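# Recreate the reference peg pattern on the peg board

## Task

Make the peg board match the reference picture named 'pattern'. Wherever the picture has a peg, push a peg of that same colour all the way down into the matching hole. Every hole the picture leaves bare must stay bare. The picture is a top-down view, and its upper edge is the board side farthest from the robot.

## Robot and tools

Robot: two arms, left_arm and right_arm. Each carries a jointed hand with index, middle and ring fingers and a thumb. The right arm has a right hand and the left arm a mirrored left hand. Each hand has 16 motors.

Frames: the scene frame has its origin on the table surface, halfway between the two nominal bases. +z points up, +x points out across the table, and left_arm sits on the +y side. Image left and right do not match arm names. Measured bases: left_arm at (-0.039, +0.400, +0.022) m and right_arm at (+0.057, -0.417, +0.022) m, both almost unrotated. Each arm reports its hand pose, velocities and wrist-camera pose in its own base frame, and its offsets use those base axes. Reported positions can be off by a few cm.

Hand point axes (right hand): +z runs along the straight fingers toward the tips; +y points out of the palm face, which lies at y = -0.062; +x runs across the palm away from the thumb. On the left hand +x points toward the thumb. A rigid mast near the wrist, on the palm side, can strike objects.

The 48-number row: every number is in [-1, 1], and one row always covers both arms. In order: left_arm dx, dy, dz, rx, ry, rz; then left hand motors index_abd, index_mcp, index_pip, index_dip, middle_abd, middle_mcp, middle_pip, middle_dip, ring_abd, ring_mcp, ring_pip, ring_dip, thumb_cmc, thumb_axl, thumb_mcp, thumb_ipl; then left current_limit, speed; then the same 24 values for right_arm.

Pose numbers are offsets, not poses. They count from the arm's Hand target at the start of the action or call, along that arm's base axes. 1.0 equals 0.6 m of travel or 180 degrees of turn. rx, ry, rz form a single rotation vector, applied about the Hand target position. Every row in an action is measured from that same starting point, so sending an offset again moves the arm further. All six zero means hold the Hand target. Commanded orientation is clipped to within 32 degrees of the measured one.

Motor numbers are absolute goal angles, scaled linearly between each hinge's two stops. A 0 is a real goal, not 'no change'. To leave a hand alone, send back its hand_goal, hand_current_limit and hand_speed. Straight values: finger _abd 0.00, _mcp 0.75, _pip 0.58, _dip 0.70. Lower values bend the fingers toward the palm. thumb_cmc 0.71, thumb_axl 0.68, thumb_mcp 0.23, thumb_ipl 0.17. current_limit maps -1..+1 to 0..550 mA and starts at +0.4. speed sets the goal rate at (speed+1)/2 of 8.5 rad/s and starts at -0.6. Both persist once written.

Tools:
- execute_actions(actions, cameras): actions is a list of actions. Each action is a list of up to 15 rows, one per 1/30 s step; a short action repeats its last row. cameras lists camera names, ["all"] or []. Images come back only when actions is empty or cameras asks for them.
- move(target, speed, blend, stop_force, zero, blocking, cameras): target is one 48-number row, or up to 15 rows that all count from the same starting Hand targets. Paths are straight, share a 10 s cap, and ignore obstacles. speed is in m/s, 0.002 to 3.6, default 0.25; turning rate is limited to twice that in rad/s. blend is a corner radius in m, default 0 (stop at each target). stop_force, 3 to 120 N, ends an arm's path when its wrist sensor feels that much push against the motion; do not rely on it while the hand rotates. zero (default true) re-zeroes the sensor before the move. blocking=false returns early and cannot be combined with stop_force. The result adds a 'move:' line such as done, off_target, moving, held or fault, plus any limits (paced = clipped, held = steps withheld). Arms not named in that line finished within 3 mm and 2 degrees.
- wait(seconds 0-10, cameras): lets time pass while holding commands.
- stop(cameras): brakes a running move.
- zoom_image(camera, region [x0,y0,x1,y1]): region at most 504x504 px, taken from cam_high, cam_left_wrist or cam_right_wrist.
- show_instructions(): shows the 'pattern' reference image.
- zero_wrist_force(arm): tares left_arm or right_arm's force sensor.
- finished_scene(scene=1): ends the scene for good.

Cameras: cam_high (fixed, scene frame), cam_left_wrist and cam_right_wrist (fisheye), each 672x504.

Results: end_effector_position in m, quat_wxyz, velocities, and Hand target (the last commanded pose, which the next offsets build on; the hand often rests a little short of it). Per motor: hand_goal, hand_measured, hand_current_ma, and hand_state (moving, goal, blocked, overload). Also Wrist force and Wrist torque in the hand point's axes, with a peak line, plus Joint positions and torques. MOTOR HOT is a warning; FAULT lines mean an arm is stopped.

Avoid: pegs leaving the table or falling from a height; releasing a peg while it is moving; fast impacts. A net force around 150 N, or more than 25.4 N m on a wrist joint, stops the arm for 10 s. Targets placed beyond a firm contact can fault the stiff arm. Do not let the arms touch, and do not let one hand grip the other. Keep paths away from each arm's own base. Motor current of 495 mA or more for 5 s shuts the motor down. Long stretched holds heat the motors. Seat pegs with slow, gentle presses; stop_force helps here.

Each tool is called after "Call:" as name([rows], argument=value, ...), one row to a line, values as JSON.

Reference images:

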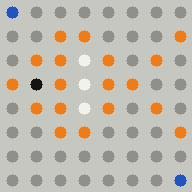

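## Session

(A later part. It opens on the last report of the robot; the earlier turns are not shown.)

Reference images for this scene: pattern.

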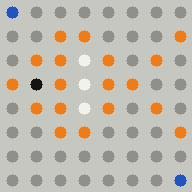

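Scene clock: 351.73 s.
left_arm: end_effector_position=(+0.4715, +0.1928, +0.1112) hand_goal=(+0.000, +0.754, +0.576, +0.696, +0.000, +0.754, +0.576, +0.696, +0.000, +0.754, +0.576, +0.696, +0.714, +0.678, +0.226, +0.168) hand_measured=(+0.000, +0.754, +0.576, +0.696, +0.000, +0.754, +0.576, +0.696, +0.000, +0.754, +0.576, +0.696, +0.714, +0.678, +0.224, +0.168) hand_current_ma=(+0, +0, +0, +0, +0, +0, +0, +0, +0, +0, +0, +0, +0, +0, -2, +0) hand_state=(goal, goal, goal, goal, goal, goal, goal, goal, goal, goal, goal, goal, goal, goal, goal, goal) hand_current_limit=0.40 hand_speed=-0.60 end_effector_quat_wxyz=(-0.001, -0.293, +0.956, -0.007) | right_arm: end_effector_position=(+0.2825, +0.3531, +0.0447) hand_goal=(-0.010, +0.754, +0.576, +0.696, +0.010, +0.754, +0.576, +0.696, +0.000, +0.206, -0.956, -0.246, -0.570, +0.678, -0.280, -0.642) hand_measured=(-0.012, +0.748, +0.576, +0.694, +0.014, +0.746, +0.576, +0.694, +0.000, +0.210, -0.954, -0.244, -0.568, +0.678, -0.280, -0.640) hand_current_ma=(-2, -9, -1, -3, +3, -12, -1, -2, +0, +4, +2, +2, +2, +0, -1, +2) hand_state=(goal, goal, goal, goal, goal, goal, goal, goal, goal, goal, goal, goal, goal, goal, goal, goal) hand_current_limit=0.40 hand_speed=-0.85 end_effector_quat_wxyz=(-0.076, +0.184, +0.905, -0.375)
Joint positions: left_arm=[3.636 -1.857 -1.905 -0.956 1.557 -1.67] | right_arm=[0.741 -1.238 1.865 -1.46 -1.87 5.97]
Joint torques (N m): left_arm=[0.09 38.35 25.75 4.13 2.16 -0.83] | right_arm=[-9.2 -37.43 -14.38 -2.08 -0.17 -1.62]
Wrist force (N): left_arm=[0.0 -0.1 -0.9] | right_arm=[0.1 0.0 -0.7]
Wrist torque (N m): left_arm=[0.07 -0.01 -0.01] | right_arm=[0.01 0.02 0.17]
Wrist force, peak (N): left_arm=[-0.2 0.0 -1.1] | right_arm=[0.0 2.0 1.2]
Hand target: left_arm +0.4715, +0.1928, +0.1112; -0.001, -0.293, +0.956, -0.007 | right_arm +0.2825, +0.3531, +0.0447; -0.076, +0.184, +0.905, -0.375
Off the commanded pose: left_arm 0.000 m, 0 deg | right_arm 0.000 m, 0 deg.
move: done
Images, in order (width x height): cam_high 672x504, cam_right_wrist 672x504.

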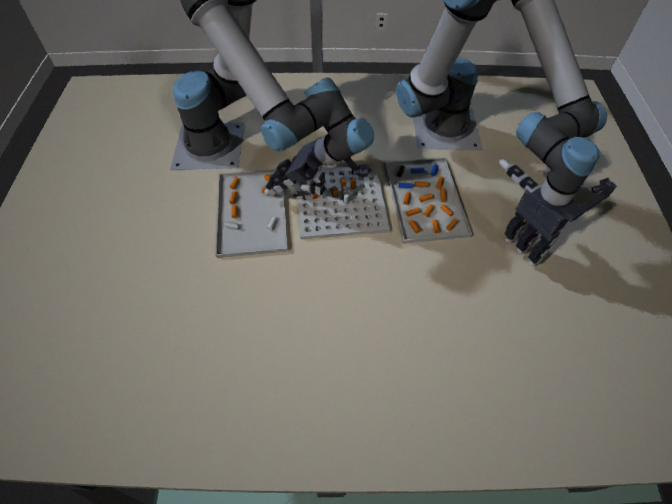

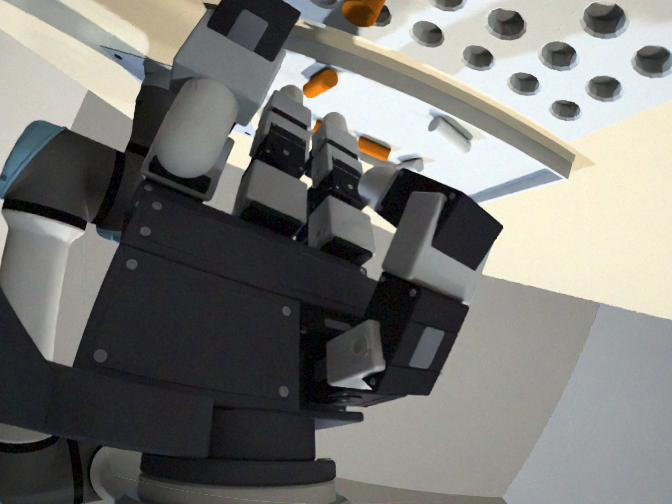

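Call:
move(target=[0,0,0,0,0,0,0,0.754,0.576,0.696,0,0.754,0.576,0.696,0,0.754,0.576,0.696,0.714,0.678,0.226,0.168,0.4,-0.6,-0.0028,-0.0093,-0.025,0,0,-0.0039,-0.02,0.754,0.576,0.696,0.02,0.754,0.576,0.696,0,0.205,-0.956,-0.246,-0.571,0.678,-0.281,-0.643,0.4,-0.85], speed=0.1)

Call:
move(target=[0,0,0,0,0,0,0,0.754,0.576,0.696,0,0.754,0.576,0.696,0,0.754,0.576,0.696,0.714,0.678,0.226,0.168,0.4,-0.6,0,0,-0.0220,0,0,0,-0.02,0.754,0.576,0.696,0.02,0.754,0.576,0.696,0,0.205,-0.956,-0.246,-0.571,0.678,-0.281,-0.643,0.4,-0.85], speed=0.04, stop_force=3, cameras=["cam_right_wrist"])

Call:
zoom_image(camera="cam_right_wrist", region=[260, 50, 360, 140])

Scene clock: 353.90 s.
left_arm: end_effector_position=(+0.4715, +0.1928, +0.1112) hand_goal=(+0.000, +0.754, +0.576, +0.696, +0.000, +0.754, +0.576, +0.696, +0.000, +0.754, +0.576, +0.696, +0.714, +0.678, +0.226, +0.168) hand_measured=(+0.000, +0.754, +0.576, +0.696, +0.000, +0.754, +0.576, +0.696, +0.000, +0.754, +0.576, +0.696, +0.714, +0.678, +0.224, +0.168) hand_current_ma=(+0, +0, +0, +0, +0, +0, +0, +0, +0, +0, +0, +0, +0, +0, -2, +0) hand_state=(goal, goal, goal, goal, goal, goal, goal, goal, goal, goal, goal, goal, goal, goal, goal, goal) hand_current_limit=0.40 hand_speed=-0.60 end_effector_quat_wxyz=(-0.001, -0.293, +0.956, -0.007) | right_arm: end_effector_position=(+0.2807, +0.3474, +0.0295) hand_goal=(-0.020, +0.754, +0.576, +0.696, +0.020, +0.754, +0.576, +0.696, +0.000, +0.206, -0.956, -0.246, -0.570, +0.678, -0.280, -0.642) hand_measured=(-0.016, +0.748, +0.576, +0.694, +0.016, +0.746, +0.576, +0.694, +0.000, +0.210, -0.954, -0.244, -0.568, +0.678, -0.280, -0.640) hand_current_ma=(+3, -9, -1, -3, -3, -12, -1, -2, +0, +4, +2, +2, +2, +0, -1, +2) hand_state=(goal, goal, goal, goal, goal, goal, goal, goal, goal, goal, goal, goal, goal, goal, goal, goal) hand_current_limit=0.40 hand_speed=-0.85 end_effector_quat_wxyz=(-0.078, +0.190, +0.904, -0.375) end_effector_velocity=(+0.000, +0.000, +0.001) end_effector_angular_velocity=(-0.002, +0.002, -0.001)
Joint positions: left_arm=[3.636 -1.857 -1.905 -0.956 1.557 -1.67] | right_arm=[0.733 -1.226 1.895 -1.501 -1.867 5.974]
Joint velocities: left_arm=[within noise] | right_arm=[-0.001 0 -0.003 0.005 0 0]
Joint torques (N m): left_arm=[-0.12 40.66 26.06 4.07 2.3 -0.85] | right_arm=[0.33 -40.64 -26.74 1.21 0.54 0.57]
Wrist force (N): left_arm=[0.0 -0.2 -0.7] | right_arm=[0.2 0.1 -0.5]
Wrist torque (N m): left_arm=[0.04 -0.01 0.01] | right_arm=[0.01 0.01 0.10]
Wrist force, peak (N): left_arm=[-0.2 0.0 -1.0] | right_arm=[0.1 -0.2 -1.1]
Hand target: left_arm +0.4715, +0.1928, +0.1112; -0.001, -0.293, +0.956, -0.007 | right_arm +0.2808, +0.3475, +0.0297; -0.078, +0.189, +0.904, -0.375
Off the commanded pose: left_arm 0.000 m, 0 deg | right_arm 0.000 m, 0 deg.
move: done

Scene clock: 355.47 s.
left_arm: end_effector_position=(+0.4715, +0.1928, +0.1112) hand_goal=(+0.000, +0.754, +0.576, +0.696, +0.000, +0.754, +0.576, +0.696, +0.000, +0.754, +0.576, +0.696, +0.714, +0.678, +0.226, +0.168) hand_measured=(+0.000, +0.754, +0.576, +0.696, +0.000, +0.754, +0.576, +0.696, +0.000, +0.754, +0.576, +0.696, +0.714, +0.678, +0.224, +0.168) hand_current_ma=(+0, +0, +0, +0, +0, +0, +0, +0, +0, +0, +0, +0, +0, +0, -2, +0) hand_state=(goal, goal, goal, goal, goal, goal, goal, goal, goal, goal, goal, goal, goal, goal, goal, goal) hand_current_limit=0.40 hand_speed=-0.60 end_effector_quat_wxyz=(-0.001, -0.293, +0.956, -0.007) | right_arm: end_effector_position=(+0.2808, +0.3475, +0.0165) hand_goal=(-0.020, +0.754, +0.576, +0.696, +0.020, +0.754, +0.576, +0.696, +0.000, +0.206, -0.956, -0.246, -0.570, +0.678, -0.280, -0.642) hand_measured=(-0.018, +0.756, +0.578, +0.696, +0.016, +0.756, +0.578, +0.696, +0.000, +0.208, -0.954, -0.244, -0.568, +0.678, -0.280, -0.640) hand_current_ma=(+3, +2, +3, +0, -3, +2, +3, +1, +0, +4, +2, +2, +2, +0, -1, +2) hand_state=(goal, goal, goal, goal, goal, goal, goal, goal, goal, goal, goal, goal, goal, goal, goal, goal) hand_current_limit=0.40 hand_speed=-0.85 end_effector_quat_wxyz=(-0.078, +0.189, +0.904, -0.375)
Joint positions: left_arm=[3.636 -1.857 -1.905 -0.956 1.557 -1.67] | right_arm=[0.733 -1.205 1.908 -1.535 -1.867 5.974]
Joint torques (N m): left_arm=[-0.59 41.05 25.56 3.84 2.24 -0.88] | right_arm=[11.55 -47.31 -27.19 0.81 -1.84 -0.52]
Wrist force (N): left_arm=[0.0 -0.2 -1.0] | right_arm=[0.2 -0.8 -0.7]
Wrist torque (N m): left_arm=[0.07 -0.03 0.01] | right_arm=[0.07 0.02 0.10]
Wrist force, peak (N): left_arm=[0.0 -0.2 -1.0] | right_arm=[0.4 -1.7 -2.9]
Hand target: left_arm +0.4715, +0.1928, +0.1112; -0.001, -0.293, +0.956, -0.007 | right_arm +0.2808, +0.3475, +0.0165; -0.078, +0.189, +0.904, -0.375
Off the commanded pose: left_arm 0.000 m, 0 deg | right_arm 0.000 m, 0 deg.
move: done
Images, in order (width x height): cam_right_wrist 672x504.

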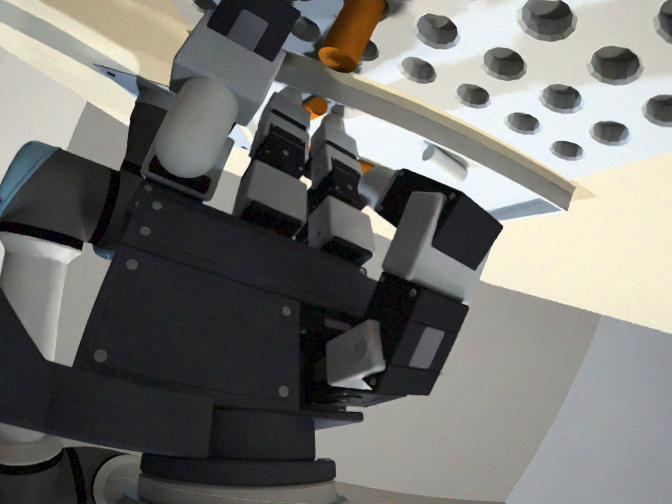

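Scaled by 5.040 from the camera's 672x504 image, which has a finer 960x720 frame.

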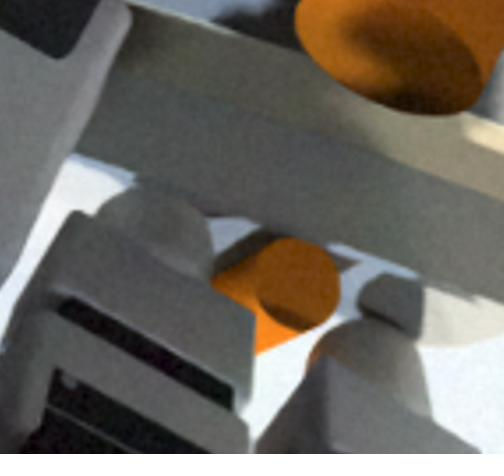

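Call:
move([
  [0,0,0,0,0,0,0,0.754,0.576,0.696,0,0.754,0.576,0.696,0,0.754,0.576,0.696,0.714,0.678,0.226,0.168,0.4,-0.6,0,0,0,0,0,0,-0.08,0.754,0.576,0.696,0.08,0.754,0.576,0.696,0,0.205,-0.956,-0.246,-0.571,0.678,-0.281,-0.643,0.4,-0.92],
  [0,0,0,0,0,0,0,0.754,0.576,0.696,0,0.754,0.576,0.696,0,0.754,0.576,0.696,0.714,0.678,0.226,0.168,0.4,-0.6,0,0,0,0,0,0,-0.18,0.754,0.576,0.696,0.18,0.754,0.576,0.696,0,0.205,-0.956,-0.246,-0.571,0.678,-0.281,-0.643,0.4,-0.8],
  [0,0,0,0,0,0,0,0.754,0.576,0.696,0,0.754,0.576,0.696,0,0.754,0.576,0.696,0.714,0.678,0.226,0.168,0.4,-0.6,0,0,0.2392,0,0,0,-0.18,0.754,0.576,0.696,0.18,0.754,0.576,0.696,0,0.205,-0.956,-0.246,-0.571,0.678,-0.281,-0.643,0.4,-0.8],
  [0,0,0,0,0,0,0,0.754,0.576,0.696,0,0.754,0.576,0.696,0,0.754,0.576,0.696,0.714,0.678,0.226,0.168,0.4,-0.6,0.0213,0.1023,0.3225,0.5155,0.1165,0.3139,-0.18,0.754,0.576,0.696,0.18,0.754,0.576,0.696,0,0.205,-0.956,-0.246,-0.571,0.678,-0.281,-0.643,0.4,-0.8],
  [0,0,0,0,0,0,0,0.754,0.576,0.696,0,0.754,0.576,0.696,0,0.754,0.576,0.696,0.714,0.678,0.226,0.168,0.4,-0.6,0.0213,0.1023,0.2308,0.5155,0.1165,0.3139,-0.18,0.754,0.576,0.696,0.18,0.754,0.576,0.696,0,0.205,-0.956,-0.246,-0.571,0.678,-0.281,-0.643,0.4,-0.8],
], speed=[0.05,0.05,0.2,0.3,0.12], blend=[0,0,0.03,0.01,0])

Call:
move(target=[0,0,0,0,0,0,0,0.754,0.576,0.696,0,0.754,0.576,0.696,0,0.754,0.576,0.696,0.714,0.678,0.226,0.168,0.4,-0.6,0,0,-0.025,0,0,0,-0.18,0.754,0.576,0.696,0.18,0.754,0.576,0.696,0,0.205,-0.956,-0.246,-0.571,0.678,-0.281,-0.643,0.4,-0.8], speed=0.02, stop_force=3, cameras=["cam_right_wrist"])

Call:
zoom_image(camera="cam_right_wrist", region=[260, 50, 380, 150])

Scene clock: 362.70 s.
left_arm: end_effector_position=(+0.4715, +0.1928, +0.1112) hand_goal=(+0.000, +0.754, +0.576, +0.696, +0.000, +0.754, +0.576, +0.696, +0.000, +0.754, +0.576, +0.696, +0.714, +0.678, +0.226, +0.168) hand_measured=(+0.000, +0.754, +0.576, +0.696, +0.000, +0.754, +0.576, +0.696, +0.000, +0.754, +0.576, +0.696, +0.714, +0.678, +0.224, +0.168) hand_current_ma=(+0, +0, +0, +0, +0, +0, +0, +0, +0, +0, +0, +0, +0, +0, -2, +0) hand_state=(goal, goal, goal, goal, goal, goal, goal, goal, goal, goal, goal, goal, goal, goal, goal, goal) hand_current_limit=0.40 hand_speed=-0.60 end_effector_quat_wxyz=(-0.001, -0.293, +0.956, -0.007) | right_arm: end_effector_position=(+0.2935, +0.4089, +0.1549) hand_goal=(-0.180, +0.754, +0.576, +0.696, +0.180, +0.754, +0.576, +0.696, +0.000, +0.206, -0.956, -0.246, -0.570, +0.678, -0.280, -0.642) hand_measured=(-0.064, +0.756, +0.576, +0.696, +0.060, +0.760, +0.576, +0.696, +0.000, +0.212, -0.954, -0.244, -0.568, +0.678, -0.282, -0.640) hand_current_ma=(+347, +3, +0, +0, -363, +10, +1, +1, +0, +8, +2, +2, +2, +0, -2, +2) hand_state=(blocked, goal, goal, goal, blocked, goal, goal, goal, goal, goal, goal, goal, goal, goal, goal, goal) hand_current_limit=0.40 hand_speed=-0.80 end_effector_quat_wxyz=(-0.159, -0.384, +0.840, +0.348)
Joint positions: left_arm=[3.636 -1.857 -1.905 -0.956 1.557 -1.67] | right_arm=[0.239 -1.294 2.033 -1.785 -0.956 3.924]
Joint torques (N m): left_arm=[-0.29 40.6 24.93 4.2 2.21 -0.93] | right_arm=[10.43 -40.87 -24.93 -1.77 2.65 1.8]
Wrist force (N): left_arm=[0.1 0.0 -0.7] | right_arm=[-0.3 0.4 -0.1]
Wrist torque (N m): left_arm=[0.07 -0.02 0.01] | right_arm=[0.08 0.02 -0.08]
Wrist force, peak (N): left_arm=[0.1 0.0 -1.1] | right_arm=[0.2 1.9 0.8]
Hand target: left_arm +0.4715, +0.1928, +0.1112; -0.001, -0.293, +0.956, -0.007 | right_arm +0.2936, +0.4089, +0.1549; -0.159, -0.384, +0.840, +0.348
Off the commanded pose: left_arm 0.000 m, 0 deg | right_arm 0.000 m, 0 deg.
move: done

Scene clock: 364.30 s.
left_arm: end_effector_position=(+0.4715, +0.1928, +0.1112) hand_goal=(+0.000, +0.754, +0.576, +0.696, +0.000, +0.754, +0.576, +0.696, +0.000, +0.754, +0.576, +0.696, +0.714, +0.678, +0.226, +0.168) hand_measured=(+0.000, +0.754, +0.576, +0.696, +0.000, +0.754, +0.576, +0.696, +0.000, +0.754, +0.576, +0.696, +0.714, +0.678, +0.224, +0.168) hand_current_ma=(+0, +0, +0, +0, +0, +0, +0, +0, +0, +0, +0, +0, +0, +0, -2, +0) hand_state=(goal, goal, goal, goal, goal, goal, goal, goal, goal, goal, goal, goal, goal, goal, goal, goal) hand_current_limit=0.40 hand_speed=-0.60 end_effector_quat_wxyz=(-0.001, -0.293, +0.956, -0.007) | right_arm: end_effector_position=(+0.2935, +0.4089, +0.1436) hand_goal=(-0.180, +0.754, +0.576, +0.696, +0.180, +0.754, +0.576, +0.696, +0.000, +0.206, -0.956, -0.246, -0.570, +0.678, -0.280, -0.642) hand_measured=(-0.064, +0.756, +0.574, +0.694, +0.060, +0.760, +0.576, +0.696, +0.000, +0.212, -0.954, -0.244, -0.568, +0.678, -0.282, -0.640) hand_current_ma=(+346, +1, -2, -2, -363, +8, +0, +0, +0, +8, +2, +2, +2, +0, -2, +2) hand_state=(blocked, goal, goal, goal, blocked, goal, goal, goal, goal, goal, goal, goal, goal, goal, goal, goal) hand_current_limit=0.40 hand_speed=-0.80 end_effector_quat_wxyz=(-0.159, -0.384, +0.840, +0.348)
Joint positions: left_arm=[3.636 -1.857 -1.905 -0.956 1.557 -1.67] | right_arm=[0.239 -1.273 2.043 -1.816 -0.956 3.924]
Joint torques (N m): left_arm=[-0.02 39.19 26.43 4.04 2.07 -0.85] | right_arm=[7.03 -45.19 -26.77 -2.32 0.79 0.97]
Wrist force (N): left_arm=[0.0 0.0 -0.7] | right_arm=[-0.4 0.7 -0.4]
Wrist torque (N m): left_arm=[0.06 -0.01 0.00] | right_arm=[0.14 0.04 -0.07]
Wrist force, peak (N): left_arm=[-0.2 0.1 -0.8] | right_arm=[-0.4 2.0 -3.2]
Hand target: left_arm +0.4715, +0.1928, +0.1112; -0.001, -0.293, +0.956, -0.007 | right_arm +0.2935, +0.4089, +0.1436; -0.159, -0.384, +0.840, +0.348 (not the last commanded pose)
Off the commanded pose: left_arm 0.000 m, 0 deg | right_arm 0.004 m, 0 deg.
move: contact (right_arm)
Images, in order (width x height): cam_right_wrist 672x504.

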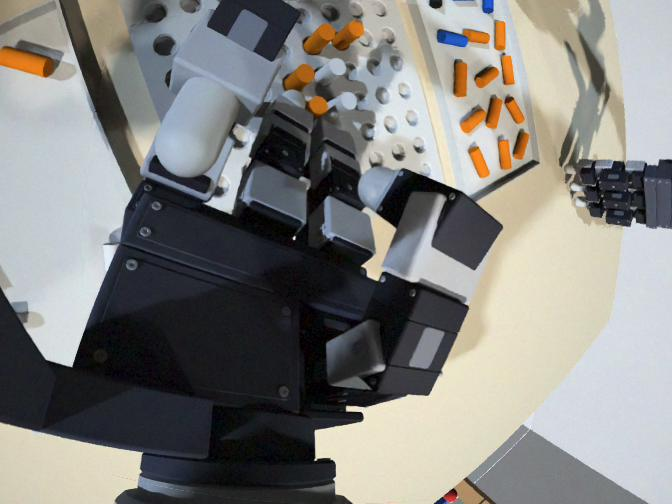

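Scaled by 4.200 from the camera's 672x504 image, which has a finer 960x720 frame.

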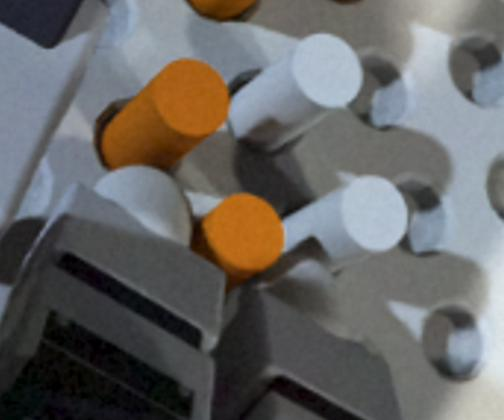

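Call:
move([
  [0,0,0,0,0,0,0,0.754,0.576,0.696,0,0.754,0.576,0.696,0,0.754,0.576,0.696,0.714,0.678,0.226,0.168,0.4,-0.6,0,0,0.0012,0,0,0,-0.18,0.754,0.576,0.696,0.18,0.754,0.576,0.696,0,0.205,-0.956,-0.246,-0.571,0.678,-0.281,-0.643,0.4,-0.8],
  [0,0,0,0,0,0,0,0.754,0.576,0.696,0,0.754,0.576,0.696,0,0.754,0.576,0.696,0.714,0.678,0.226,0.168,0.4,-0.6,0,0,0.0012,0,0,0,-0.01,0.754,0.576,0.696,0.01,0.754,0.576,0.696,0,0.205,-0.956,-0.246,-0.571,0.678,-0.281,-0.643,0.4,-0.85],
  [0,0,0,0,0,0,0,0.754,0.576,0.696,0,0.754,0.576,0.696,0,0.754,0.576,0.696,0.714,0.678,0.226,0.168,0.4,-0.6,0,0,0.1227,0,0,0,-0.01,0.754,0.576,0.696,0.01,0.754,0.576,0.696,0,0.205,-0.956,-0.246,-0.571,0.678,-0.281,-0.643,0.4,-0.85],
  [0,0,0,0,0,0,0,0.754,0.576,0.696,0,0.754,0.576,0.696,0,0.754,0.576,0.696,0.714,0.678,0.226,0.168,0.4,-0.6,-0.0662,-0.1203,0.1227,-0.5359,-0.0618,-0.365,-0.01,0.754,0.576,0.696,0.01,0.754,0.576,0.696,0,0.205,-0.956,-0.246,-0.571,0.678,-0.281,-0.643,0.4,-0.85],
  [0,0,0,0,0,0,0,0.754,0.576,0.696,0,0.754,0.576,0.696,0,0.754,0.576,0.696,0.714,0.678,0.226,0.168,0.4,-0.6,-0.0662,-0.1203,-0.1657,-0.5359,-0.0618,-0.365,-0.01,0.754,0.576,0.696,0.01,0.754,0.576,0.696,0,0.205,-0.956,-0.246,-0.571,0.678,-0.281,-0.643,0.4,-0.85],
], speed=[0.03,0.03,0.15,0.35,0.25], blend=[0,0,0.02,0.02,0], cameras=["cam_right_wrist"])

Call:
zoom_image(camera="cam_right_wrist", region=[280, 40, 360, 110])

Scene clock: 371.67 s.
left_arm: end_effector_position=(+0.4715, +0.1928, +0.1112) hand_goal=(+0.000, +0.754, +0.576, +0.696, +0.000, +0.754, +0.576, +0.696, +0.000, +0.754, +0.576, +0.696, +0.714, +0.678, +0.226, +0.168) hand_measured=(+0.000, +0.754, +0.576, +0.696, +0.000, +0.754, +0.576, +0.696, +0.000, +0.754, +0.576, +0.696, +0.714, +0.678, +0.224, +0.168) hand_current_ma=(+0, +0, +0, +0, +0, +0, +0, +0, +0, +0, +0, +0, +0, +0, -2, +0) hand_state=(goal, goal, goal, goal, goal, goal, goal, goal, goal, goal, goal, goal, goal, goal, goal, goal) hand_current_limit=0.40 hand_speed=-0.60 end_effector_quat_wxyz=(-0.001, -0.293, +0.956, -0.007) | right_arm: end_effector_position=(+0.2539, +0.3367, +0.0443) hand_goal=(-0.010, +0.754, +0.576, +0.696, +0.010, +0.754, +0.576, +0.696, +0.000, +0.206, -0.956, -0.246, -0.570, +0.678, -0.280, -0.642) hand_measured=(-0.012, +0.748, +0.576, +0.694, +0.014, +0.746, +0.576, +0.696, +0.000, +0.210, -0.954, -0.244, -0.568, +0.678, -0.280, -0.640) hand_current_ma=(-1, -9, -1, -2, +3, -12, +0, +0, +0, +4, +2, +2, +2, +0, -1, +2) hand_state=(goal, goal, goal, goal, goal, goal, goal, goal, goal, goal, goal, goal, goal, goal, goal, goal) hand_current_limit=0.40 hand_speed=-0.85 end_effector_quat_wxyz=(-0.118, +0.285, +0.879, -0.364)
Joint positions: left_arm=[3.636 -1.857 -1.905 -0.956 1.557 -1.67] | right_arm=[0.715 -1.283 1.922 -1.437 -1.732 6.121]
Joint torques (N m): left_arm=[-0.99 41.14 26.8 3.94 2.04 -0.99] | right_arm=[1.14 -35.03 -14.24 -2.07 -1.86 -0.77]
Wrist force (N): left_arm=[-0.1 -0.3 -0.6] | right_arm=[-0.1 0.1 -0.5]
Wrist torque (N m): left_arm=[0.03 -0.01 0.00] | right_arm=[0.02 0.05 0.16]
Wrist force, peak (N): left_arm=[0.1 -0.1 -1.0] | right_arm=[0.2 -1.7 -2.0]
Hand target: left_arm +0.4715, +0.1928, +0.1112; -0.001, -0.293, +0.956, -0.007 | right_arm +0.2538, +0.3367, +0.0442; -0.118, +0.285, +0.879, -0.364
Off the commanded pose: left_arm 0.000 m, 0 deg | right_arm 0.000 m, 0 deg.
move: done
Images, in order (width x height): cam_right_wrist 672x504.

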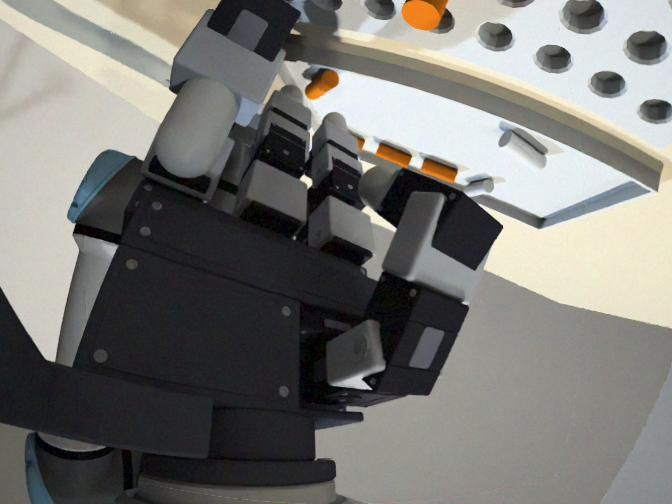

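Scaled by 6.300 from the camera's 672x504 image, which has a finer 960x720 frame.

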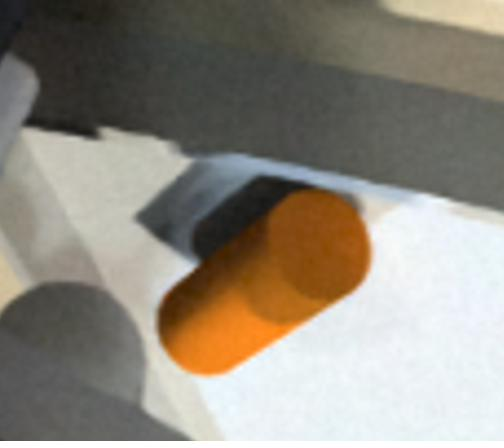

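Call:
move(target=[0,0,0,0,0,0,0,0.754,0.576,0.696,0,0.754,0.576,0.696,0,0.754,0.576,0.696,0.714,0.678,0.226,0.168,0.4,-0.6,-0.0135,-0.0062,-0.025,0,0,0.0111,-0.02,0.754,0.576,0.696,0.02,0.754,0.576,0.696,0,0.205,-0.956,-0.246,-0.571,0.678,-0.281,-0.643,0.4,-0.85], speed=0.1, cameras=["cam_right_wrist"])

Call:
zoom_image(camera="cam_right_wrist", region=[270, 50, 350, 120])

Call:
move(target=[0,0,0,0,0,0,0,0.754,0.576,0.696,0,0.754,0.576,0.696,0,0.754,0.576,0.696,0.714,0.678,0.226,0.168,0.4,-0.6,0,0,-0.0213,0,0,0,-0.02,0.754,0.576,0.696,0.02,0.754,0.576,0.696,0,0.205,-0.956,-0.246,-0.571,0.678,-0.281,-0.643,0.4,-0.85], speed=0.04, stop_force=3)

Scene clock: 374.07 s.
left_arm: end_effector_position=(+0.4715, +0.1928, +0.1112) hand_goal=(+0.000, +0.754, +0.576, +0.696, +0.000, +0.754, +0.576, +0.696, +0.000, +0.754, +0.576, +0.696, +0.714, +0.678, +0.226, +0.168) hand_measured=(+0.000, +0.754, +0.576, +0.696, +0.000, +0.754, +0.576, +0.696, +0.000, +0.754, +0.576, +0.696, +0.714, +0.678, +0.224, +0.168) hand_current_ma=(+0, +0, +0, +0, +0, +0, +0, +0, +0, +0, +0, +0, +0, +0, -2, +0) hand_state=(goal, goal, goal, goal, goal, goal, goal, goal, goal, goal, goal, goal, goal, goal, goal, goal) hand_current_limit=0.40 hand_speed=-0.60 end_effector_quat_wxyz=(-0.001, -0.293, +0.956, -0.007) | right_arm: end_effector_position=(+0.2456, +0.3330, +0.0291) hand_goal=(-0.020, +0.754, +0.576, +0.696, +0.020, +0.754, +0.576, +0.696, +0.000, +0.206, -0.956, -0.246, -0.570, +0.678, -0.280, -0.642) hand_measured=(-0.016, +0.748, +0.576, +0.694, +0.016, +0.746, +0.576, +0.696, +0.000, +0.208, -0.954, -0.244, -0.568, +0.678, -0.280, -0.640) hand_current_ma=(+3, -9, -1, -2, -3, -12, +0, +0, +0, +4, +2, +2, +2, +0, -1, +2) hand_state=(goal, goal, goal, goal, goal, goal, goal, goal, goal, goal, goal, goal, goal, goal, goal, goal) hand_current_limit=0.40 hand_speed=-0.85 end_effector_quat_wxyz=(-0.111, +0.270, +0.884, -0.366) end_effector_velocity=(+0.000, +0.001, +0.001) end_effector_angular_velocity=(+0.001, +0.002, -0.003)
Joint positions: left_arm=[3.636 -1.857 -1.905 -0.956 1.557 -1.67] | right_arm=[0.727 -1.277 1.963 -1.487 -1.748 6.103]
Joint velocities: left_arm=[within noise] | right_arm=[0 0 -0.004 0.005 0.003 0.001]
Joint torques (N m): left_arm=[0.61 40.26 25.05 3.84 2.3 -0.86] | right_arm=[-7.89 -29.97 -26.94 1.31 1.64 1.09]
Wrist force (N): left_arm=[0.1 0.1 -0.7] | right_arm=[0.3 0.0 -0.7]
Wrist torque (N m): left_arm=[0.08 -0.02 0.00] | right_arm=[0.02 -0.01 0.20]
Wrist force, peak (N): left_arm=[0.0 -0.2 -1.0] | right_arm=[0.1 0.0 -1.0]
Hand target: left_arm +0.4715, +0.1928, +0.1112; -0.001, -0.293, +0.956, -0.007 | right_arm +0.2457, +0.3330, +0.0292; -0.112, +0.270, +0.884, -0.366
Off the commanded pose: left_arm 0.000 m, 0 deg | right_arm 0.000 m, 0 deg.
move: done
Images, in order (width x height): cam_right_wrist 672x504.

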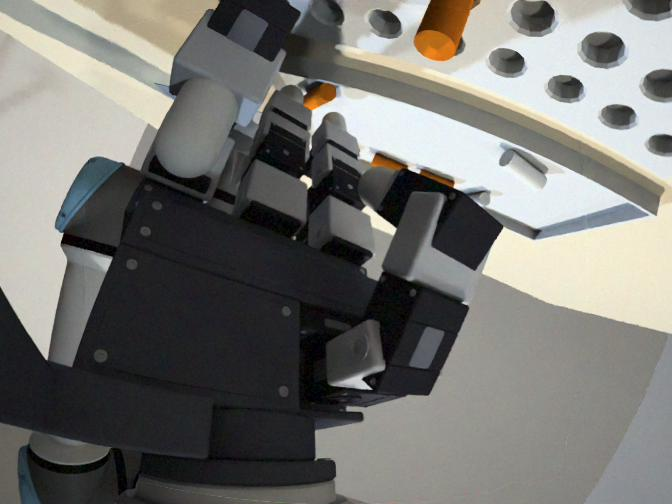

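Scaled by 6.300 from the camera's 672x504 image, which has a finer 960x720 frame.

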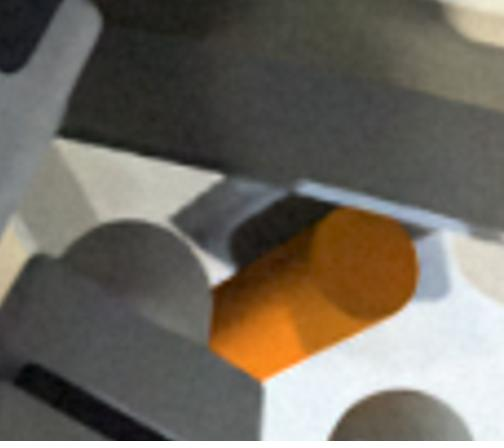

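Scene clock: 375.63 s.
left_arm: end_effector_position=(+0.4715, +0.1928, +0.1112) hand_goal=(+0.000, +0.754, +0.576, +0.696, +0.000, +0.754, +0.576, +0.696, +0.000, +0.754, +0.576, +0.696, +0.714, +0.678, +0.226, +0.168) hand_measured=(+0.000, +0.754, +0.576, +0.696, +0.000, +0.754, +0.576, +0.696, +0.000, +0.754, +0.576, +0.696, +0.714, +0.678, +0.224, +0.168) hand_current_ma=(+0, +0, +0, +0, +0, +0, +0, +0, +0, +0, +0, +0, +0, +0, -2, +0) hand_state=(goal, goal, goal, goal, goal, goal, goal, goal, goal, goal, goal, goal, goal, goal, goal, goal) hand_current_limit=0.40 hand_speed=-0.60 end_effector_quat_wxyz=(-0.001, -0.293, +0.956, -0.007) | right_arm: end_effector_position=(+0.2457, +0.3330, +0.0164) hand_goal=(-0.020, +0.754, +0.576, +0.696, +0.020, +0.754, +0.576, +0.696, +0.000, +0.206, -0.956, -0.246, -0.570, +0.678, -0.280, -0.642) hand_measured=(-0.016, +0.756, +0.578, +0.696, +0.018, +0.756, +0.580, +0.698, +0.000, +0.208, -0.954, -0.244, -0.568, +0.678, -0.280, -0.640) hand_current_ma=(+3, +2, +3, +0, -2, +2, +3, +1, +0, +4, +2, +2, +2, +0, -1, +2) hand_state=(goal, goal, goal, goal, goal, goal, goal, goal, goal, goal, goal, goal, goal, goal, goal, goal) hand_current_limit=0.40 hand_speed=-0.85 end_effector_quat_wxyz=(-0.112, +0.270, +0.884, -0.366)
Joint positions: left_arm=[3.636 -1.857 -1.905 -0.956 1.557 -1.67] | right_arm=[0.726 -1.256 1.975 -1.521 -1.748 6.104]
Joint torques (N m): left_arm=[-0.26 39.53 26.31 4.08 2.03 -0.9] | right_arm=[-11.9 -45.72 -27.52 1.01 1.5 1.05]
Wrist force (N): left_arm=[0.1 -0.2 -0.6] | right_arm=[0.1 -0.6 -0.7]
Wrist torque (N m): left_arm=[0.04 -0.02 0.01] | right_arm=[0.09 0.00 0.17]
Wrist force, peak (N): left_arm=[0.1 -0.1 -1.1] | right_arm=[-0.4 -1.5 -3.0]
Hand target: left_arm +0.4715, +0.1928, +0.1112; -0.001, -0.293, +0.956, -0.007 | right_arm +0.2457, +0.3330, +0.0164; -0.112, +0.270, +0.884, -0.366
Off the commanded pose: left_arm 0.000 m, 0 deg | right_arm 0.000 m, 0 deg.
move: done

Call:
move([
  [0,0,0,0,0,0,0,0.754,0.576,0.696,0,0.754,0.576,0.696,0,0.754,0.576,0.696,0.714,0.678,0.226,0.168,0.4,-0.6,0,0,0,0,0,0,-0.08,0.754,0.576,0.696,0.08,0.754,0.576,0.696,0,0.205,-0.956,-0.246,-0.571,0.678,-0.281,-0.643,0.4,-0.92],
  [0,0,0,0,0,0,0,0.754,0.576,0.696,0,0.754,0.576,0.696,0,0.754,0.576,0.696,0.714,0.678,0.226,0.168,0.4,-0.6,0,0,0,0,0,0,-0.18,0.754,0.576,0.696,0.18,0.754,0.576,0.696,0,0.205,-0.956,-0.246,-0.571,0.678,-0.281,-0.643,0.4,-0.8],
  [0,0,0,0,0,0,0,0.754,0.576,0.696,0,0.754,0.576,0.696,0,0.754,0.576,0.696,0.714,0.678,0.226,0.168,0.4,-0.6,0,0,0.2392,0,0,0,-0.18,0.754,0.576,0.696,0.18,0.754,0.576,0.696,0,0.205,-0.956,-0.246,-0.571,0.678,-0.281,-0.643,0.4,-0.8],
  [0,0,0,0,0,0,0,0.754,0.576,0.696,0,0.754,0.576,0.696,0,0.754,0.576,0.696,0.714,0.678,0.226,0.168,0.4,-0.6,0.0835,0.0767,0.3225,0.5329,0.0709,0.3568,-0.18,0.754,0.576,0.696,0.18,0.754,0.576,0.696,0,0.205,-0.956,-0.246,-0.571,0.678,-0.281,-0.643,0.4,-0.8],
  [0,0,0,0,0,0,0,0.754,0.576,0.696,0,0.754,0.576,0.696,0,0.754,0.576,0.696,0.714,0.678,0.226,0.168,0.4,-0.6,0.0835,0.0767,0.2285,0.5329,0.0709,0.3568,-0.18,0.754,0.576,0.696,0.18,0.754,0.576,0.696,0,0.205,-0.956,-0.246,-0.571,0.678,-0.281,-0.643,0.4,-0.8],
], speed=[0.05,0.05,0.2,0.3,0.12], blend=[0,0,0.03,0.01,0])

Call:
move(target=[0,0,0,0,0,0,0,0.754,0.576,0.696,0,0.754,0.576,0.696,0,0.754,0.576,0.696,0.714,0.678,0.226,0.168,0.4,-0.6,0,0,-0.025,0,0,0,-0.18,0.754,0.576,0.696,0.18,0.754,0.576,0.696,0,0.205,-0.956,-0.246,-0.571,0.678,-0.281,-0.643,0.4,-0.8], speed=0.02, stop_force=3, cameras=["cam_right_wrist"])

Call:
zoom_image(camera="cam_right_wrist", region=[260, 50, 380, 150])

Scene clock: 383.00 s.
left_arm: end_effector_position=(+0.4715, +0.1928, +0.1112) hand_goal=(+0.000, +0.754, +0.576, +0.696, +0.000, +0.754, +0.576, +0.696, +0.000, +0.754, +0.576, +0.696, +0.714, +0.678, +0.226, +0.168) hand_measured=(+0.000, +0.754, +0.576, +0.696, +0.000, +0.754, +0.576, +0.696, +0.000, +0.754, +0.576, +0.696, +0.714, +0.678, +0.224, +0.168) hand_current_ma=(+0, +0, +0, +0, +0, +0, +0, +0, +0, +0, +0, +0, +0, +0, -2, +0) hand_state=(goal, goal, goal, goal, goal, goal, goal, goal, goal, goal, goal, goal, goal, goal, goal, goal) hand_current_limit=0.40 hand_speed=-0.60 end_effector_quat_wxyz=(-0.001, -0.293, +0.956, -0.007) | right_arm: end_effector_position=(+0.2958, +0.3790, +0.1535) hand_goal=(-0.180, +0.754, +0.576, +0.696, +0.180, +0.754, +0.576, +0.696, +0.000, +0.206, -0.956, -0.246, -0.570, +0.678, -0.280, -0.642) hand_measured=(-0.064, +0.758, +0.576, +0.696, +0.060, +0.760, +0.576, +0.698, +0.000, +0.212, -0.954, -0.244, -0.568, +0.678, -0.282, -0.640) hand_current_ma=(+348, +4, +0, +0, -361, +10, +1, +1, +0, +8, +2, +2, +2, +0, -2, +2) hand_state=(blocked, goal, goal, goal, blocked, goal, goal, goal, goal, goal, goal, goal, goal, goal, goal, goal) hand_current_limit=0.40 hand_speed=-0.80 end_effector_quat_wxyz=(-0.159, -0.384, +0.840, +0.348)
Joint positions: left_arm=[3.636 -1.857 -1.905 -0.956 1.557 -1.67] | right_arm=[0.178 -1.317 2.059 -1.752 -0.988 3.86]
Joint torques (N m): left_arm=[0.94 40.44 25.25 3.88 2.19 -0.87] | right_arm=[10.44 -39.16 -24.37 -1.73 2.58 1.62]
Wrist force (N): left_arm=[-0.1 0.0 -0.5] | right_arm=[-0.4 0.2 0.0]
Wrist torque (N m): left_arm=[0.06 0.00 -0.01] | right_arm=[0.07 0.05 -0.09]
Wrist force, peak (N): left_arm=[0.0 0.1 -1.0] | right_arm=[0.2 2.0 0.7]
Hand target: left_arm +0.4715, +0.1928, +0.1112; -0.001, -0.293, +0.956, -0.007 | right_arm +0.2958, +0.3790, +0.1535; -0.159, -0.384, +0.840, +0.348
Off the commanded pose: left_arm 0.000 m, 0 deg | right_arm 0.000 m, 0 deg.
move: done

Scene clock: 384.30 s.
left_arm: end_effector_position=(+0.4715, +0.1928, +0.1112) hand_goal=(+0.000, +0.754, +0.576, +0.696, +0.000, +0.754, +0.576, +0.696, +0.000, +0.754, +0.576, +0.696, +0.714, +0.678, +0.226, +0.168) hand_measured=(+0.000, +0.754, +0.576, +0.696, +0.000, +0.754, +0.576, +0.696, +0.000, +0.754, +0.576, +0.696, +0.714, +0.678, +0.224, +0.168) hand_current_ma=(+0, +0, +0, +0, +0, +0, +0, +0, +0, +0, +0, +0, +0, +0, -2, +0) hand_state=(goal, goal, goal, goal, goal, goal, goal, goal, goal, goal, goal, goal, goal, goal, goal, goal) hand_current_limit=0.40 hand_speed=-0.60 end_effector_quat_wxyz=(-0.001, -0.293, +0.956, -0.007) | right_arm: end_effector_position=(+0.2958, +0.3790, +0.1482) hand_goal=(-0.180, +0.754, +0.576, +0.696, +0.180, +0.754, +0.576, +0.696, +0.000, +0.206, -0.956, -0.246, -0.570, +0.678, -0.280, -0.642) hand_measured=(-0.064, +0.752, +0.570, +0.692, +0.060, +0.754, +0.572, +0.694, +0.000, +0.212, -0.954, -0.244, -0.568, +0.678, -0.282, -0.640) hand_current_ma=(+348, -3, -10, -4, -361, +0, -5, -2, +0, +8, +2, +2, +2, +0, -2, +2) hand_state=(blocked, goal, goal, goal, blocked, goal, goal, goal, goal, goal, goal, goal, goal, goal, goal, goal) hand_current_limit=0.40 hand_speed=-0.80 end_effector_quat_wxyz=(-0.159, -0.384, +0.840, +0.348)
Joint positions: left_arm=[3.636 -1.857 -1.905 -0.956 1.557 -1.67] | right_arm=[0.178 -1.307 2.064 -1.767 -0.988 3.86]
Joint torques (N m): left_arm=[0.04 40.51 25.37 3.97 2.28 -0.93] | right_arm=[8.5 -44.09 -25.74 -2.17 1.85 1.42]
Wrist force (N): left_arm=[-0.2 0.1 -0.6] | right_arm=[-0.5 1.0 -0.8]
Wrist torque (N m): left_arm=[0.07 0.02 -0.02] | right_arm=[0.12 0.06 -0.09]
Wrist force, peak (N): left_arm=[0.0 -0.2 -1.0] | right_arm=[-0.2 2.5 -3.0]
Hand target: left_arm +0.4715, +0.1928, +0.1112; -0.001, -0.293, +0.956, -0.007 | right_arm +0.2958, +0.3790, +0.1482; -0.159, -0.384, +0.840, +0.348 (not the last commanded pose)
Off the commanded pose: left_arm 0.000 m, 0 deg | right_arm 0.010 m, 0 deg.
move: contact (right_arm)
Images, in order (width x height): cam_right_wrist 672x504.

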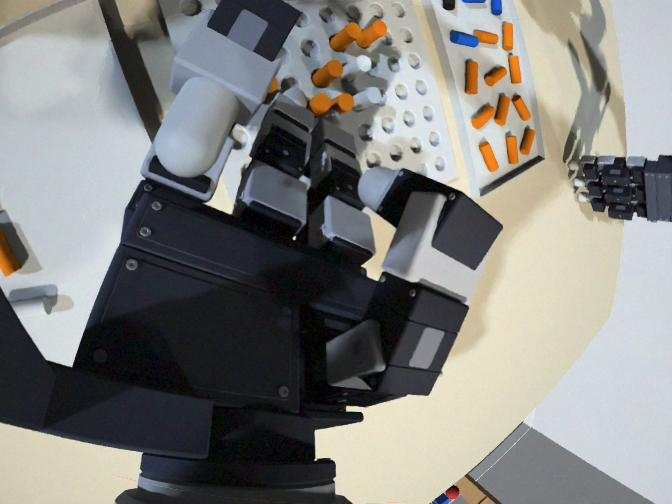

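Scaled by 4.200 from the camera's 672x504 image, which has a finer 960x720 frame.

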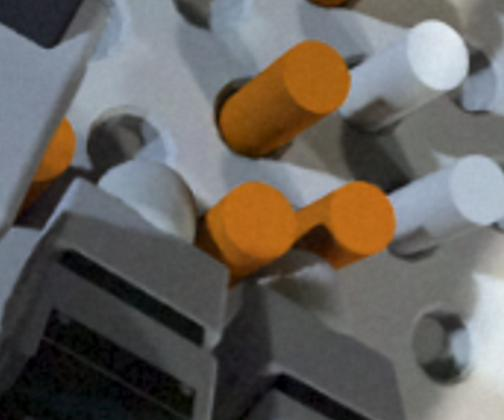

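Call:
move(target=[0,0,0,0,0,0,0,0.754,0.576,0.696,0,0.754,0.576,0.696,0,0.754,0.576,0.696,0.714,0.678,0.226,0.168,0.4,-0.6,0,0,0.0083,0,0,0,-0.18,0.754,0.576,0.696,0.18,0.754,0.576,0.696,0,0.205,-0.956,-0.246,-0.571,0.678,-0.281,-0.643,0.4,-0.8], speed=0.03, cameras=["cam_right_wrist"])

Call:
zoom_image(camera="cam_right_wrist", region=[290, 70, 370, 140])

Scene clock: 385.93 s.
left_arm: end_effector_position=(+0.4715, +0.1928, +0.1112) hand_goal=(+0.000, +0.754, +0.576, +0.696, +0.000, +0.754, +0.576, +0.696, +0.000, +0.754, +0.576, +0.696, +0.714, +0.678, +0.226, +0.168) hand_measured=(+0.000, +0.754, +0.576, +0.696, +0.000, +0.754, +0.576, +0.696, +0.000, +0.754, +0.576, +0.696, +0.714, +0.678, +0.224, +0.168) hand_current_ma=(+0, +0, +0, +0, +0, +0, +0, +0, +0, +0, +0, +0, +0, +0, -2, +0) hand_state=(goal, goal, goal, goal, goal, goal, goal, goal, goal, goal, goal, goal, goal, goal, goal, goal) hand_current_limit=0.40 hand_speed=-0.60 end_effector_quat_wxyz=(-0.001, -0.293, +0.956, -0.007) | right_arm: end_effector_position=(+0.2958, +0.3790, +0.1533) hand_goal=(-0.180, +0.754, +0.576, +0.696, +0.180, +0.754, +0.576, +0.696, +0.000, +0.206, -0.956, -0.246, -0.570, +0.678, -0.280, -0.642) hand_measured=(-0.064, +0.756, +0.574, +0.694, +0.060, +0.760, +0.576, +0.694, +0.000, +0.212, -0.954, -0.244, -0.568, +0.678, -0.282, -0.640) hand_current_ma=(+348, +3, -2, -3, -361, +8, +0, -2, +0, +8, +2, +2, +2, +0, -2, +2) hand_state=(blocked, goal, goal, goal, blocked, goal, goal, goal, goal, goal, goal, goal, goal, goal, goal, goal) hand_current_limit=0.40 hand_speed=-0.80 end_effector_quat_wxyz=(-0.159, -0.384, +0.840, +0.348)
Joint positions: left_arm=[3.636 -1.857 -1.905 -0.956 1.557 -1.67] | right_arm=[0.178 -1.316 2.059 -1.753 -0.988 3.86]
Joint torques (N m): left_arm=[-0.25 40.89 27.29 3.91 2.13 -0.99] | right_arm=[8.97 -29.87 -21.47 -1.53 2.01 1.62]
Wrist force (N): left_arm=[-0.2 0.2 -0.5] | right_arm=[-0.4 0.5 0.1]
Wrist torque (N m): left_arm=[0.08 0.02 -0.02] | right_arm=[0.09 0.04 -0.08]
Wrist force, peak (N): left_arm=[-0.3 0.0 -0.9] | right_arm=[-0.3 1.2 -1.2]
Hand target: left_arm +0.4715, +0.1928, +0.1112; -0.001, -0.293, +0.956, -0.007 | right_arm +0.2958, +0.3790, +0.1532; -0.159, -0.384, +0.840, +0.348
Off the commanded pose: left_arm 0.000 m, 0 deg | right_arm 0.000 m, 0 deg.
move: done
Images, in order (width x height): cam_right_wrist 672x504.

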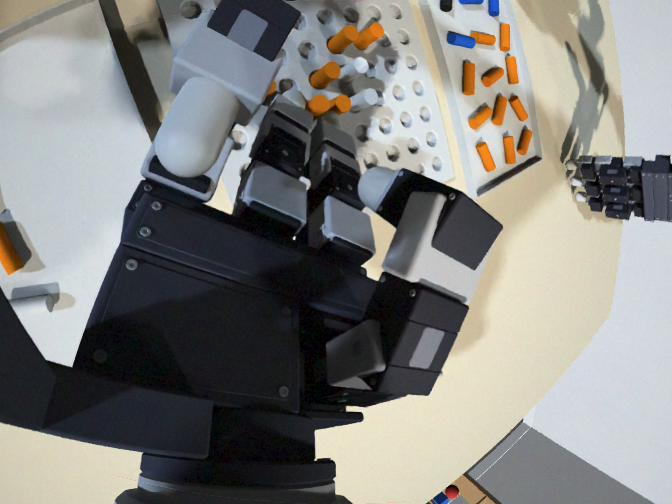

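Scaled by 6.300 from the camera's 672x504 image, which has a finer 960x720 frame.

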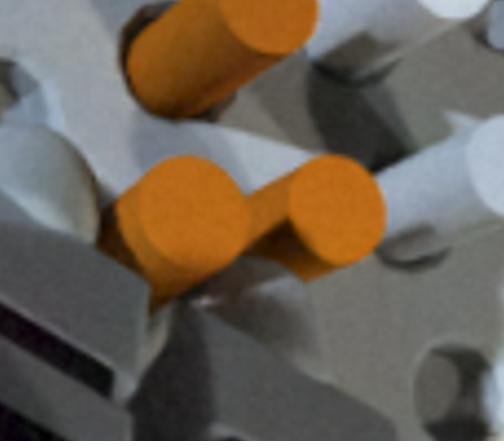

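Call:
move([
  [0,0,0,0,0,0,0,0.754,0.576,0.696,0,0.754,0.576,0.696,0,0.754,0.576,0.696,0.714,0.678,0.226,0.168,0.4,-0.6,0,0,0.01,0,0,0,-0.18,0.754,0.576,0.696,0.18,0.754,0.576,0.696,0,0.205,-0.956,-0.246,-0.571,0.678,-0.281,-0.643,0.4,-0.8],
  [0,0,0,0,0,0,0,0.754,0.576,0.696,0,0.754,0.576,0.696,0,0.754,0.576,0.696,0.714,0.678,0.226,0.168,0.4,-0.6,0.0268,-0.0232,0.01,0,0,0,-0.18,0.754,0.576,0.696,0.18,0.754,0.576,0.696,0,0.205,-0.956,-0.246,-0.571,0.678,-0.281,-0.643,0.4,-0.8],
  [0,0,0,0,0,0,0,0.754,0.576,0.696,0,0.754,0.576,0.696,0,0.754,0.576,0.696,0.714,0.678,0.226,0.168,0.4,-0.6,0.0268,-0.0232,0,0,0,0,-0.18,0.754,0.576,0.696,0.18,0.754,0.576,0.696,0,0.205,-0.956,-0.246,-0.571,0.678,-0.281,-0.643,0.4,-0.8],
], speed=0.06, blend=[0.003,0.003,0])

Call:
move(target=[0,0,0,0,0,0,0,0.754,0.576,0.696,0,0.754,0.576,0.696,0,0.754,0.576,0.696,0.714,0.678,0.226,0.168,0.4,-0.6,0,0,-0.012,0,0,0,-0.18,0.754,0.576,0.696,0.18,0.754,0.576,0.696,0,0.205,-0.956,-0.246,-0.571,0.678,-0.281,-0.643,0.4,-0.8], speed=0.012, stop_force=3, cameras=["cam_right_wrist"])

Call:
zoom_image(camera="cam_right_wrist", region=[290, 70, 370, 140])

Scene clock: 388.87 s.
left_arm: end_effector_position=(+0.4715, +0.1928, +0.1112) hand_goal=(+0.000, +0.754, +0.576, +0.696, +0.000, +0.754, +0.576, +0.696, +0.000, +0.754, +0.576, +0.696, +0.714, +0.678, +0.226, +0.168) hand_measured=(+0.000, +0.754, +0.576, +0.696, +0.000, +0.754, +0.576, +0.696, +0.000, +0.754, +0.576, +0.696, +0.714, +0.678, +0.224, +0.168) hand_current_ma=(+0, +0, +0, +0, +0, +0, +0, +0, +0, +0, +0, +0, +0, +0, -2, +0) hand_state=(goal, goal, goal, goal, goal, goal, goal, goal, goal, goal, goal, goal, goal, goal, goal, goal) hand_current_limit=0.40 hand_speed=-0.60 end_effector_quat_wxyz=(-0.001, -0.293, +0.956, -0.007) | right_arm: end_effector_position=(+0.3119, +0.3650, +0.1531) hand_goal=(-0.180, +0.754, +0.576, +0.696, +0.180, +0.754, +0.576, +0.696, +0.000, +0.206, -0.956, -0.246, -0.570, +0.678, -0.280, -0.642) hand_measured=(-0.064, +0.756, +0.574, +0.694, +0.060, +0.760, +0.576, +0.694, +0.000, +0.212, -0.954, -0.244, -0.568, +0.678, -0.282, -0.640) hand_current_ma=(+348, +4, -1, -3, -361, +9, +0, -2, +0, +8, +2, +2, +2, +0, -2, +2) hand_state=(blocked, goal, goal, goal, blocked, goal, goal, goal, goal, goal, goal, goal, goal, goal, goal, goal) hand_current_limit=0.40 hand_speed=-0.80 end_effector_quat_wxyz=(-0.159, -0.384, +0.840, +0.348)
Joint positions: left_arm=[3.636 -1.857 -1.905 -0.956 1.557 -1.67] | right_arm=[0.144 -1.299 2.03 -1.723 -1.006 3.826]
Joint torques (N m): left_arm=[-1.91 39.82 25.7 3.92 2.31 -0.75] | right_arm=[11.73 -44.23 -27.42 0.78 2.89 1.67]
Wrist force (N): left_arm=[0.0 0.1 -0.7] | right_arm=[-0.2 0.5 0.0]
Wrist torque (N m): left_arm=[0.09 -0.02 0.00] | right_arm=[0.10 0.02 -0.02]
Wrist force, peak (N): left_arm=[0.1 -0.3 -1.1] | right_arm=[-0.4 1.3 -0.3]
Hand target: left_arm +0.4715, +0.1928, +0.1112; -0.001, -0.293, +0.956, -0.007 | right_arm +0.3119, +0.3651, +0.1532; -0.159, -0.384, +0.840, +0.348
Off the commanded pose: left_arm 0.000 m, 0 deg | right_arm 0.000 m, 0 deg.
move: done

Scene clock: 390.20 s.
left_arm: end_effector_position=(+0.4715, +0.1928, +0.1112) hand_goal=(+0.000, +0.754, +0.576, +0.696, +0.000, +0.754, +0.576, +0.696, +0.000, +0.754, +0.576, +0.696, +0.714, +0.678, +0.226, +0.168) hand_measured=(+0.000, +0.754, +0.576, +0.696, +0.000, +0.754, +0.576, +0.696, +0.000, +0.754, +0.576, +0.696, +0.714, +0.678, +0.224, +0.168) hand_current_ma=(+0, +0, +0, +0, +0, +0, +0, +0, +0, +0, +0, +0, +0, +0, -2, +0) hand_state=(goal, goal, goal, goal, goal, goal, goal, goal, goal, goal, goal, goal, goal, goal, goal, goal) hand_current_limit=0.40 hand_speed=-0.60 end_effector_quat_wxyz=(-0.001, -0.293, +0.956, -0.007) | right_arm: end_effector_position=(+0.3119, +0.3651, +0.1497) hand_goal=(-0.180, +0.754, +0.576, +0.696, +0.180, +0.754, +0.576, +0.696, +0.000, +0.206, -0.956, -0.246, -0.570, +0.678, -0.280, -0.642) hand_measured=(-0.064, +0.748, +0.570, +0.692, +0.060, +0.752, +0.572, +0.694, +0.000, +0.212, -0.954, -0.244, -0.568, +0.678, -0.282, -0.640) hand_current_ma=(+348, -8, -9, -4, -361, -3, -5, -2, +0, +8, +2, +2, +2, +0, -2, +2) hand_state=(blocked, goal, goal, goal, blocked, goal, goal, goal, goal, goal, goal, goal, goal, goal, goal, goal) hand_current_limit=0.40 hand_speed=-0.80 end_effector_quat_wxyz=(-0.159, -0.384, +0.840, +0.348)
Joint positions: left_arm=[3.636 -1.857 -1.905 -0.956 1.557 -1.67] | right_arm=[0.144 -1.293 2.034 -1.733 -1.006 3.826]
Joint torques (N m): left_arm=[0.72 40.01 27.11 3.86 2.14 -0.83] | right_arm=[9.32 -43.63 -26.12 -1.27 2.35 1.66]
Wrist force (N): left_arm=[-0.3 -0.1 -0.6] | right_arm=[-0.2 1.1 -1.0]
Wrist torque (N m): left_arm=[0.04 0.03 -0.02] | right_arm=[0.11 0.04 -0.02]
Wrist force, peak (N): left_arm=[0.0 -0.3 -0.9] | right_arm=[-0.5 2.6 -2.6]
Hand target: left_arm +0.4715, +0.1928, +0.1112; -0.001, -0.293, +0.956, -0.007 | right_arm +0.3119, +0.3651, +0.1497; -0.159, -0.384, +0.840, +0.348 (not the last commanded pose)
Off the commanded pose: left_arm 0.000 m, 0 deg | right_arm 0.004 m, 0 deg.
move: contact (right_arm)
Images, in order (width x height): cam_right_wrist 672x504.

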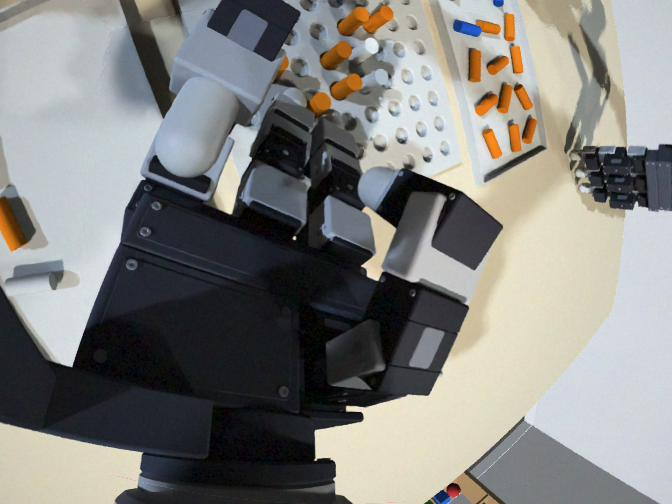

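Scaled by 6.300 from the camera's 672x504 image, which has a finer 960x720 frame.

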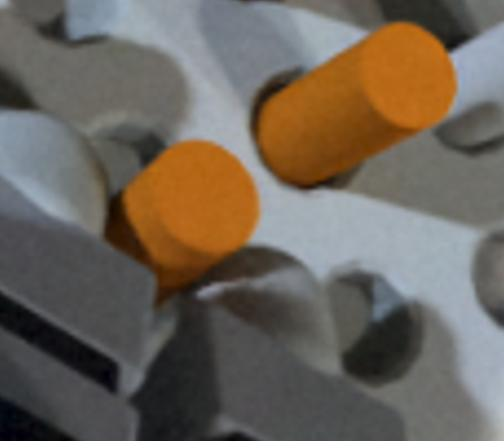

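Call:
move([
  [0,0,0,0,0,0,0,0.754,0.576,0.696,0,0.754,0.576,0.696,0,0.754,0.576,0.696,0.714,0.678,0.226,0.168,0.4,-0.6,0,0,0.0012,0,0,0,-0.18,0.754,0.576,0.696,0.18,0.754,0.576,0.696,0,0.205,-0.956,-0.246,-0.571,0.678,-0.281,-0.643,0.4,-0.8],
  [0,0,0,0,0,0,0,0.754,0.576,0.696,0,0.754,0.576,0.696,0,0.754,0.576,0.696,0.714,0.678,0.226,0.168,0.4,-0.6,0,0,0.0012,0,0,0,0,0.754,0.576,0.696,0,0.754,0.576,0.696,0,0.205,-0.956,-0.246,-0.571,0.678,-0.281,-0.643,0.4,-0.92],
], speed=0.02, cameras=["cam_right_wrist"])

Call:
zoom_image(camera="cam_right_wrist", region=[290, 70, 370, 140])

Scene clock: 392.27 s.
left_arm: end_effector_position=(+0.4715, +0.1928, +0.1112) hand_goal=(+0.000, +0.754, +0.576, +0.696, +0.000, +0.754, +0.576, +0.696, +0.000, +0.754, +0.576, +0.696, +0.714, +0.678, +0.226, +0.168) hand_measured=(+0.000, +0.754, +0.576, +0.696, +0.000, +0.754, +0.576, +0.696, +0.000, +0.754, +0.576, +0.696, +0.714, +0.678, +0.224, +0.168) hand_current_ma=(+0, +0, +0, +0, +0, +0, +0, +0, +0, +0, +0, +0, +0, +0, -2, +0) hand_state=(goal, goal, goal, goal, goal, goal, goal, goal, goal, goal, goal, goal, goal, goal, goal, goal) hand_current_limit=0.40 hand_speed=-0.60 end_effector_quat_wxyz=(-0.001, -0.293, +0.956, -0.007) | right_arm: end_effector_position=(+0.3120, +0.3651, +0.1504) hand_goal=(+0.000, +0.754, +0.576, +0.696, +0.000, +0.754, +0.576, +0.696, +0.000, +0.206, -0.956, -0.246, -0.570, +0.678, -0.280, -0.642) hand_measured=(-0.004, +0.758, +0.574, +0.694, +0.004, +0.758, +0.574, +0.694, +0.000, +0.212, -0.954, -0.244, -0.568, +0.678, -0.282, -0.640) hand_current_ma=(-3, +4, -1, -3, +3, +5, -1, -2, +0, +8, +2, +2, +2, +0, -2, +2) hand_state=(goal, goal, goal, goal, goal, goal, goal, goal, goal, goal, goal, goal, goal, goal, goal, goal) hand_current_limit=0.40 hand_speed=-0.92 end_effector_quat_wxyz=(-0.159, -0.384, +0.840, +0.348)
Joint positions: left_arm=[3.636 -1.857 -1.905 -0.956 1.557 -1.67] | right_arm=[0.144 -1.294 2.033 -1.731 -1.006 3.826]
Joint torques (N m): left_arm=[0.19 39.76 25.79 4 2.12 -0.78] | right_arm=[6.4 -36.11 -23.17 -1.28 2.05 1.49]
Wrist force (N): left_arm=[0.1 -0.1 -0.5] | right_arm=[-0.4 0.5 -0.1]
Wrist torque (N m): left_arm=[0.03 -0.02 0.01] | right_arm=[0.10 0.04 -0.04]
Wrist force, peak (N): left_arm=[-0.1 -0.1 -0.9] | right_arm=[-0.2 1.6 -1.3]
Hand target: left_arm +0.4715, +0.1928, +0.1112; -0.001, -0.293, +0.956, -0.007 | right_arm +0.3119, +0.3651, +0.1504; -0.159, -0.384, +0.840, +0.348
Off the commanded pose: left_arm 0.000 m, 0 deg | right_arm 0.000 m, 0 deg.
move: done
Images, in order (width x height): cam_right_wrist 672x504.

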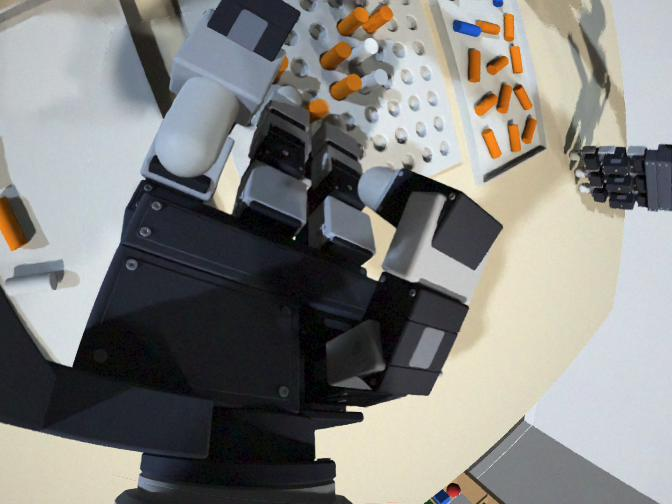

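Scaled by 6.300 from the camera's 672x504 image, which has a finer 960x720 frame.

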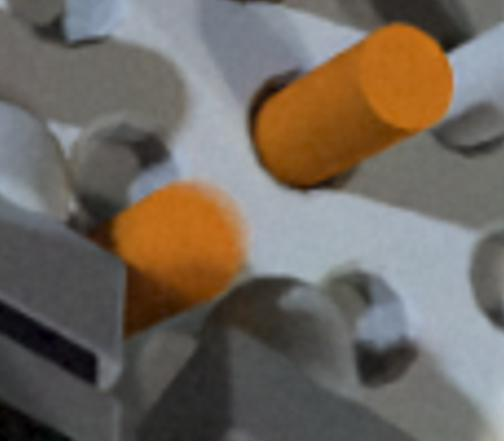

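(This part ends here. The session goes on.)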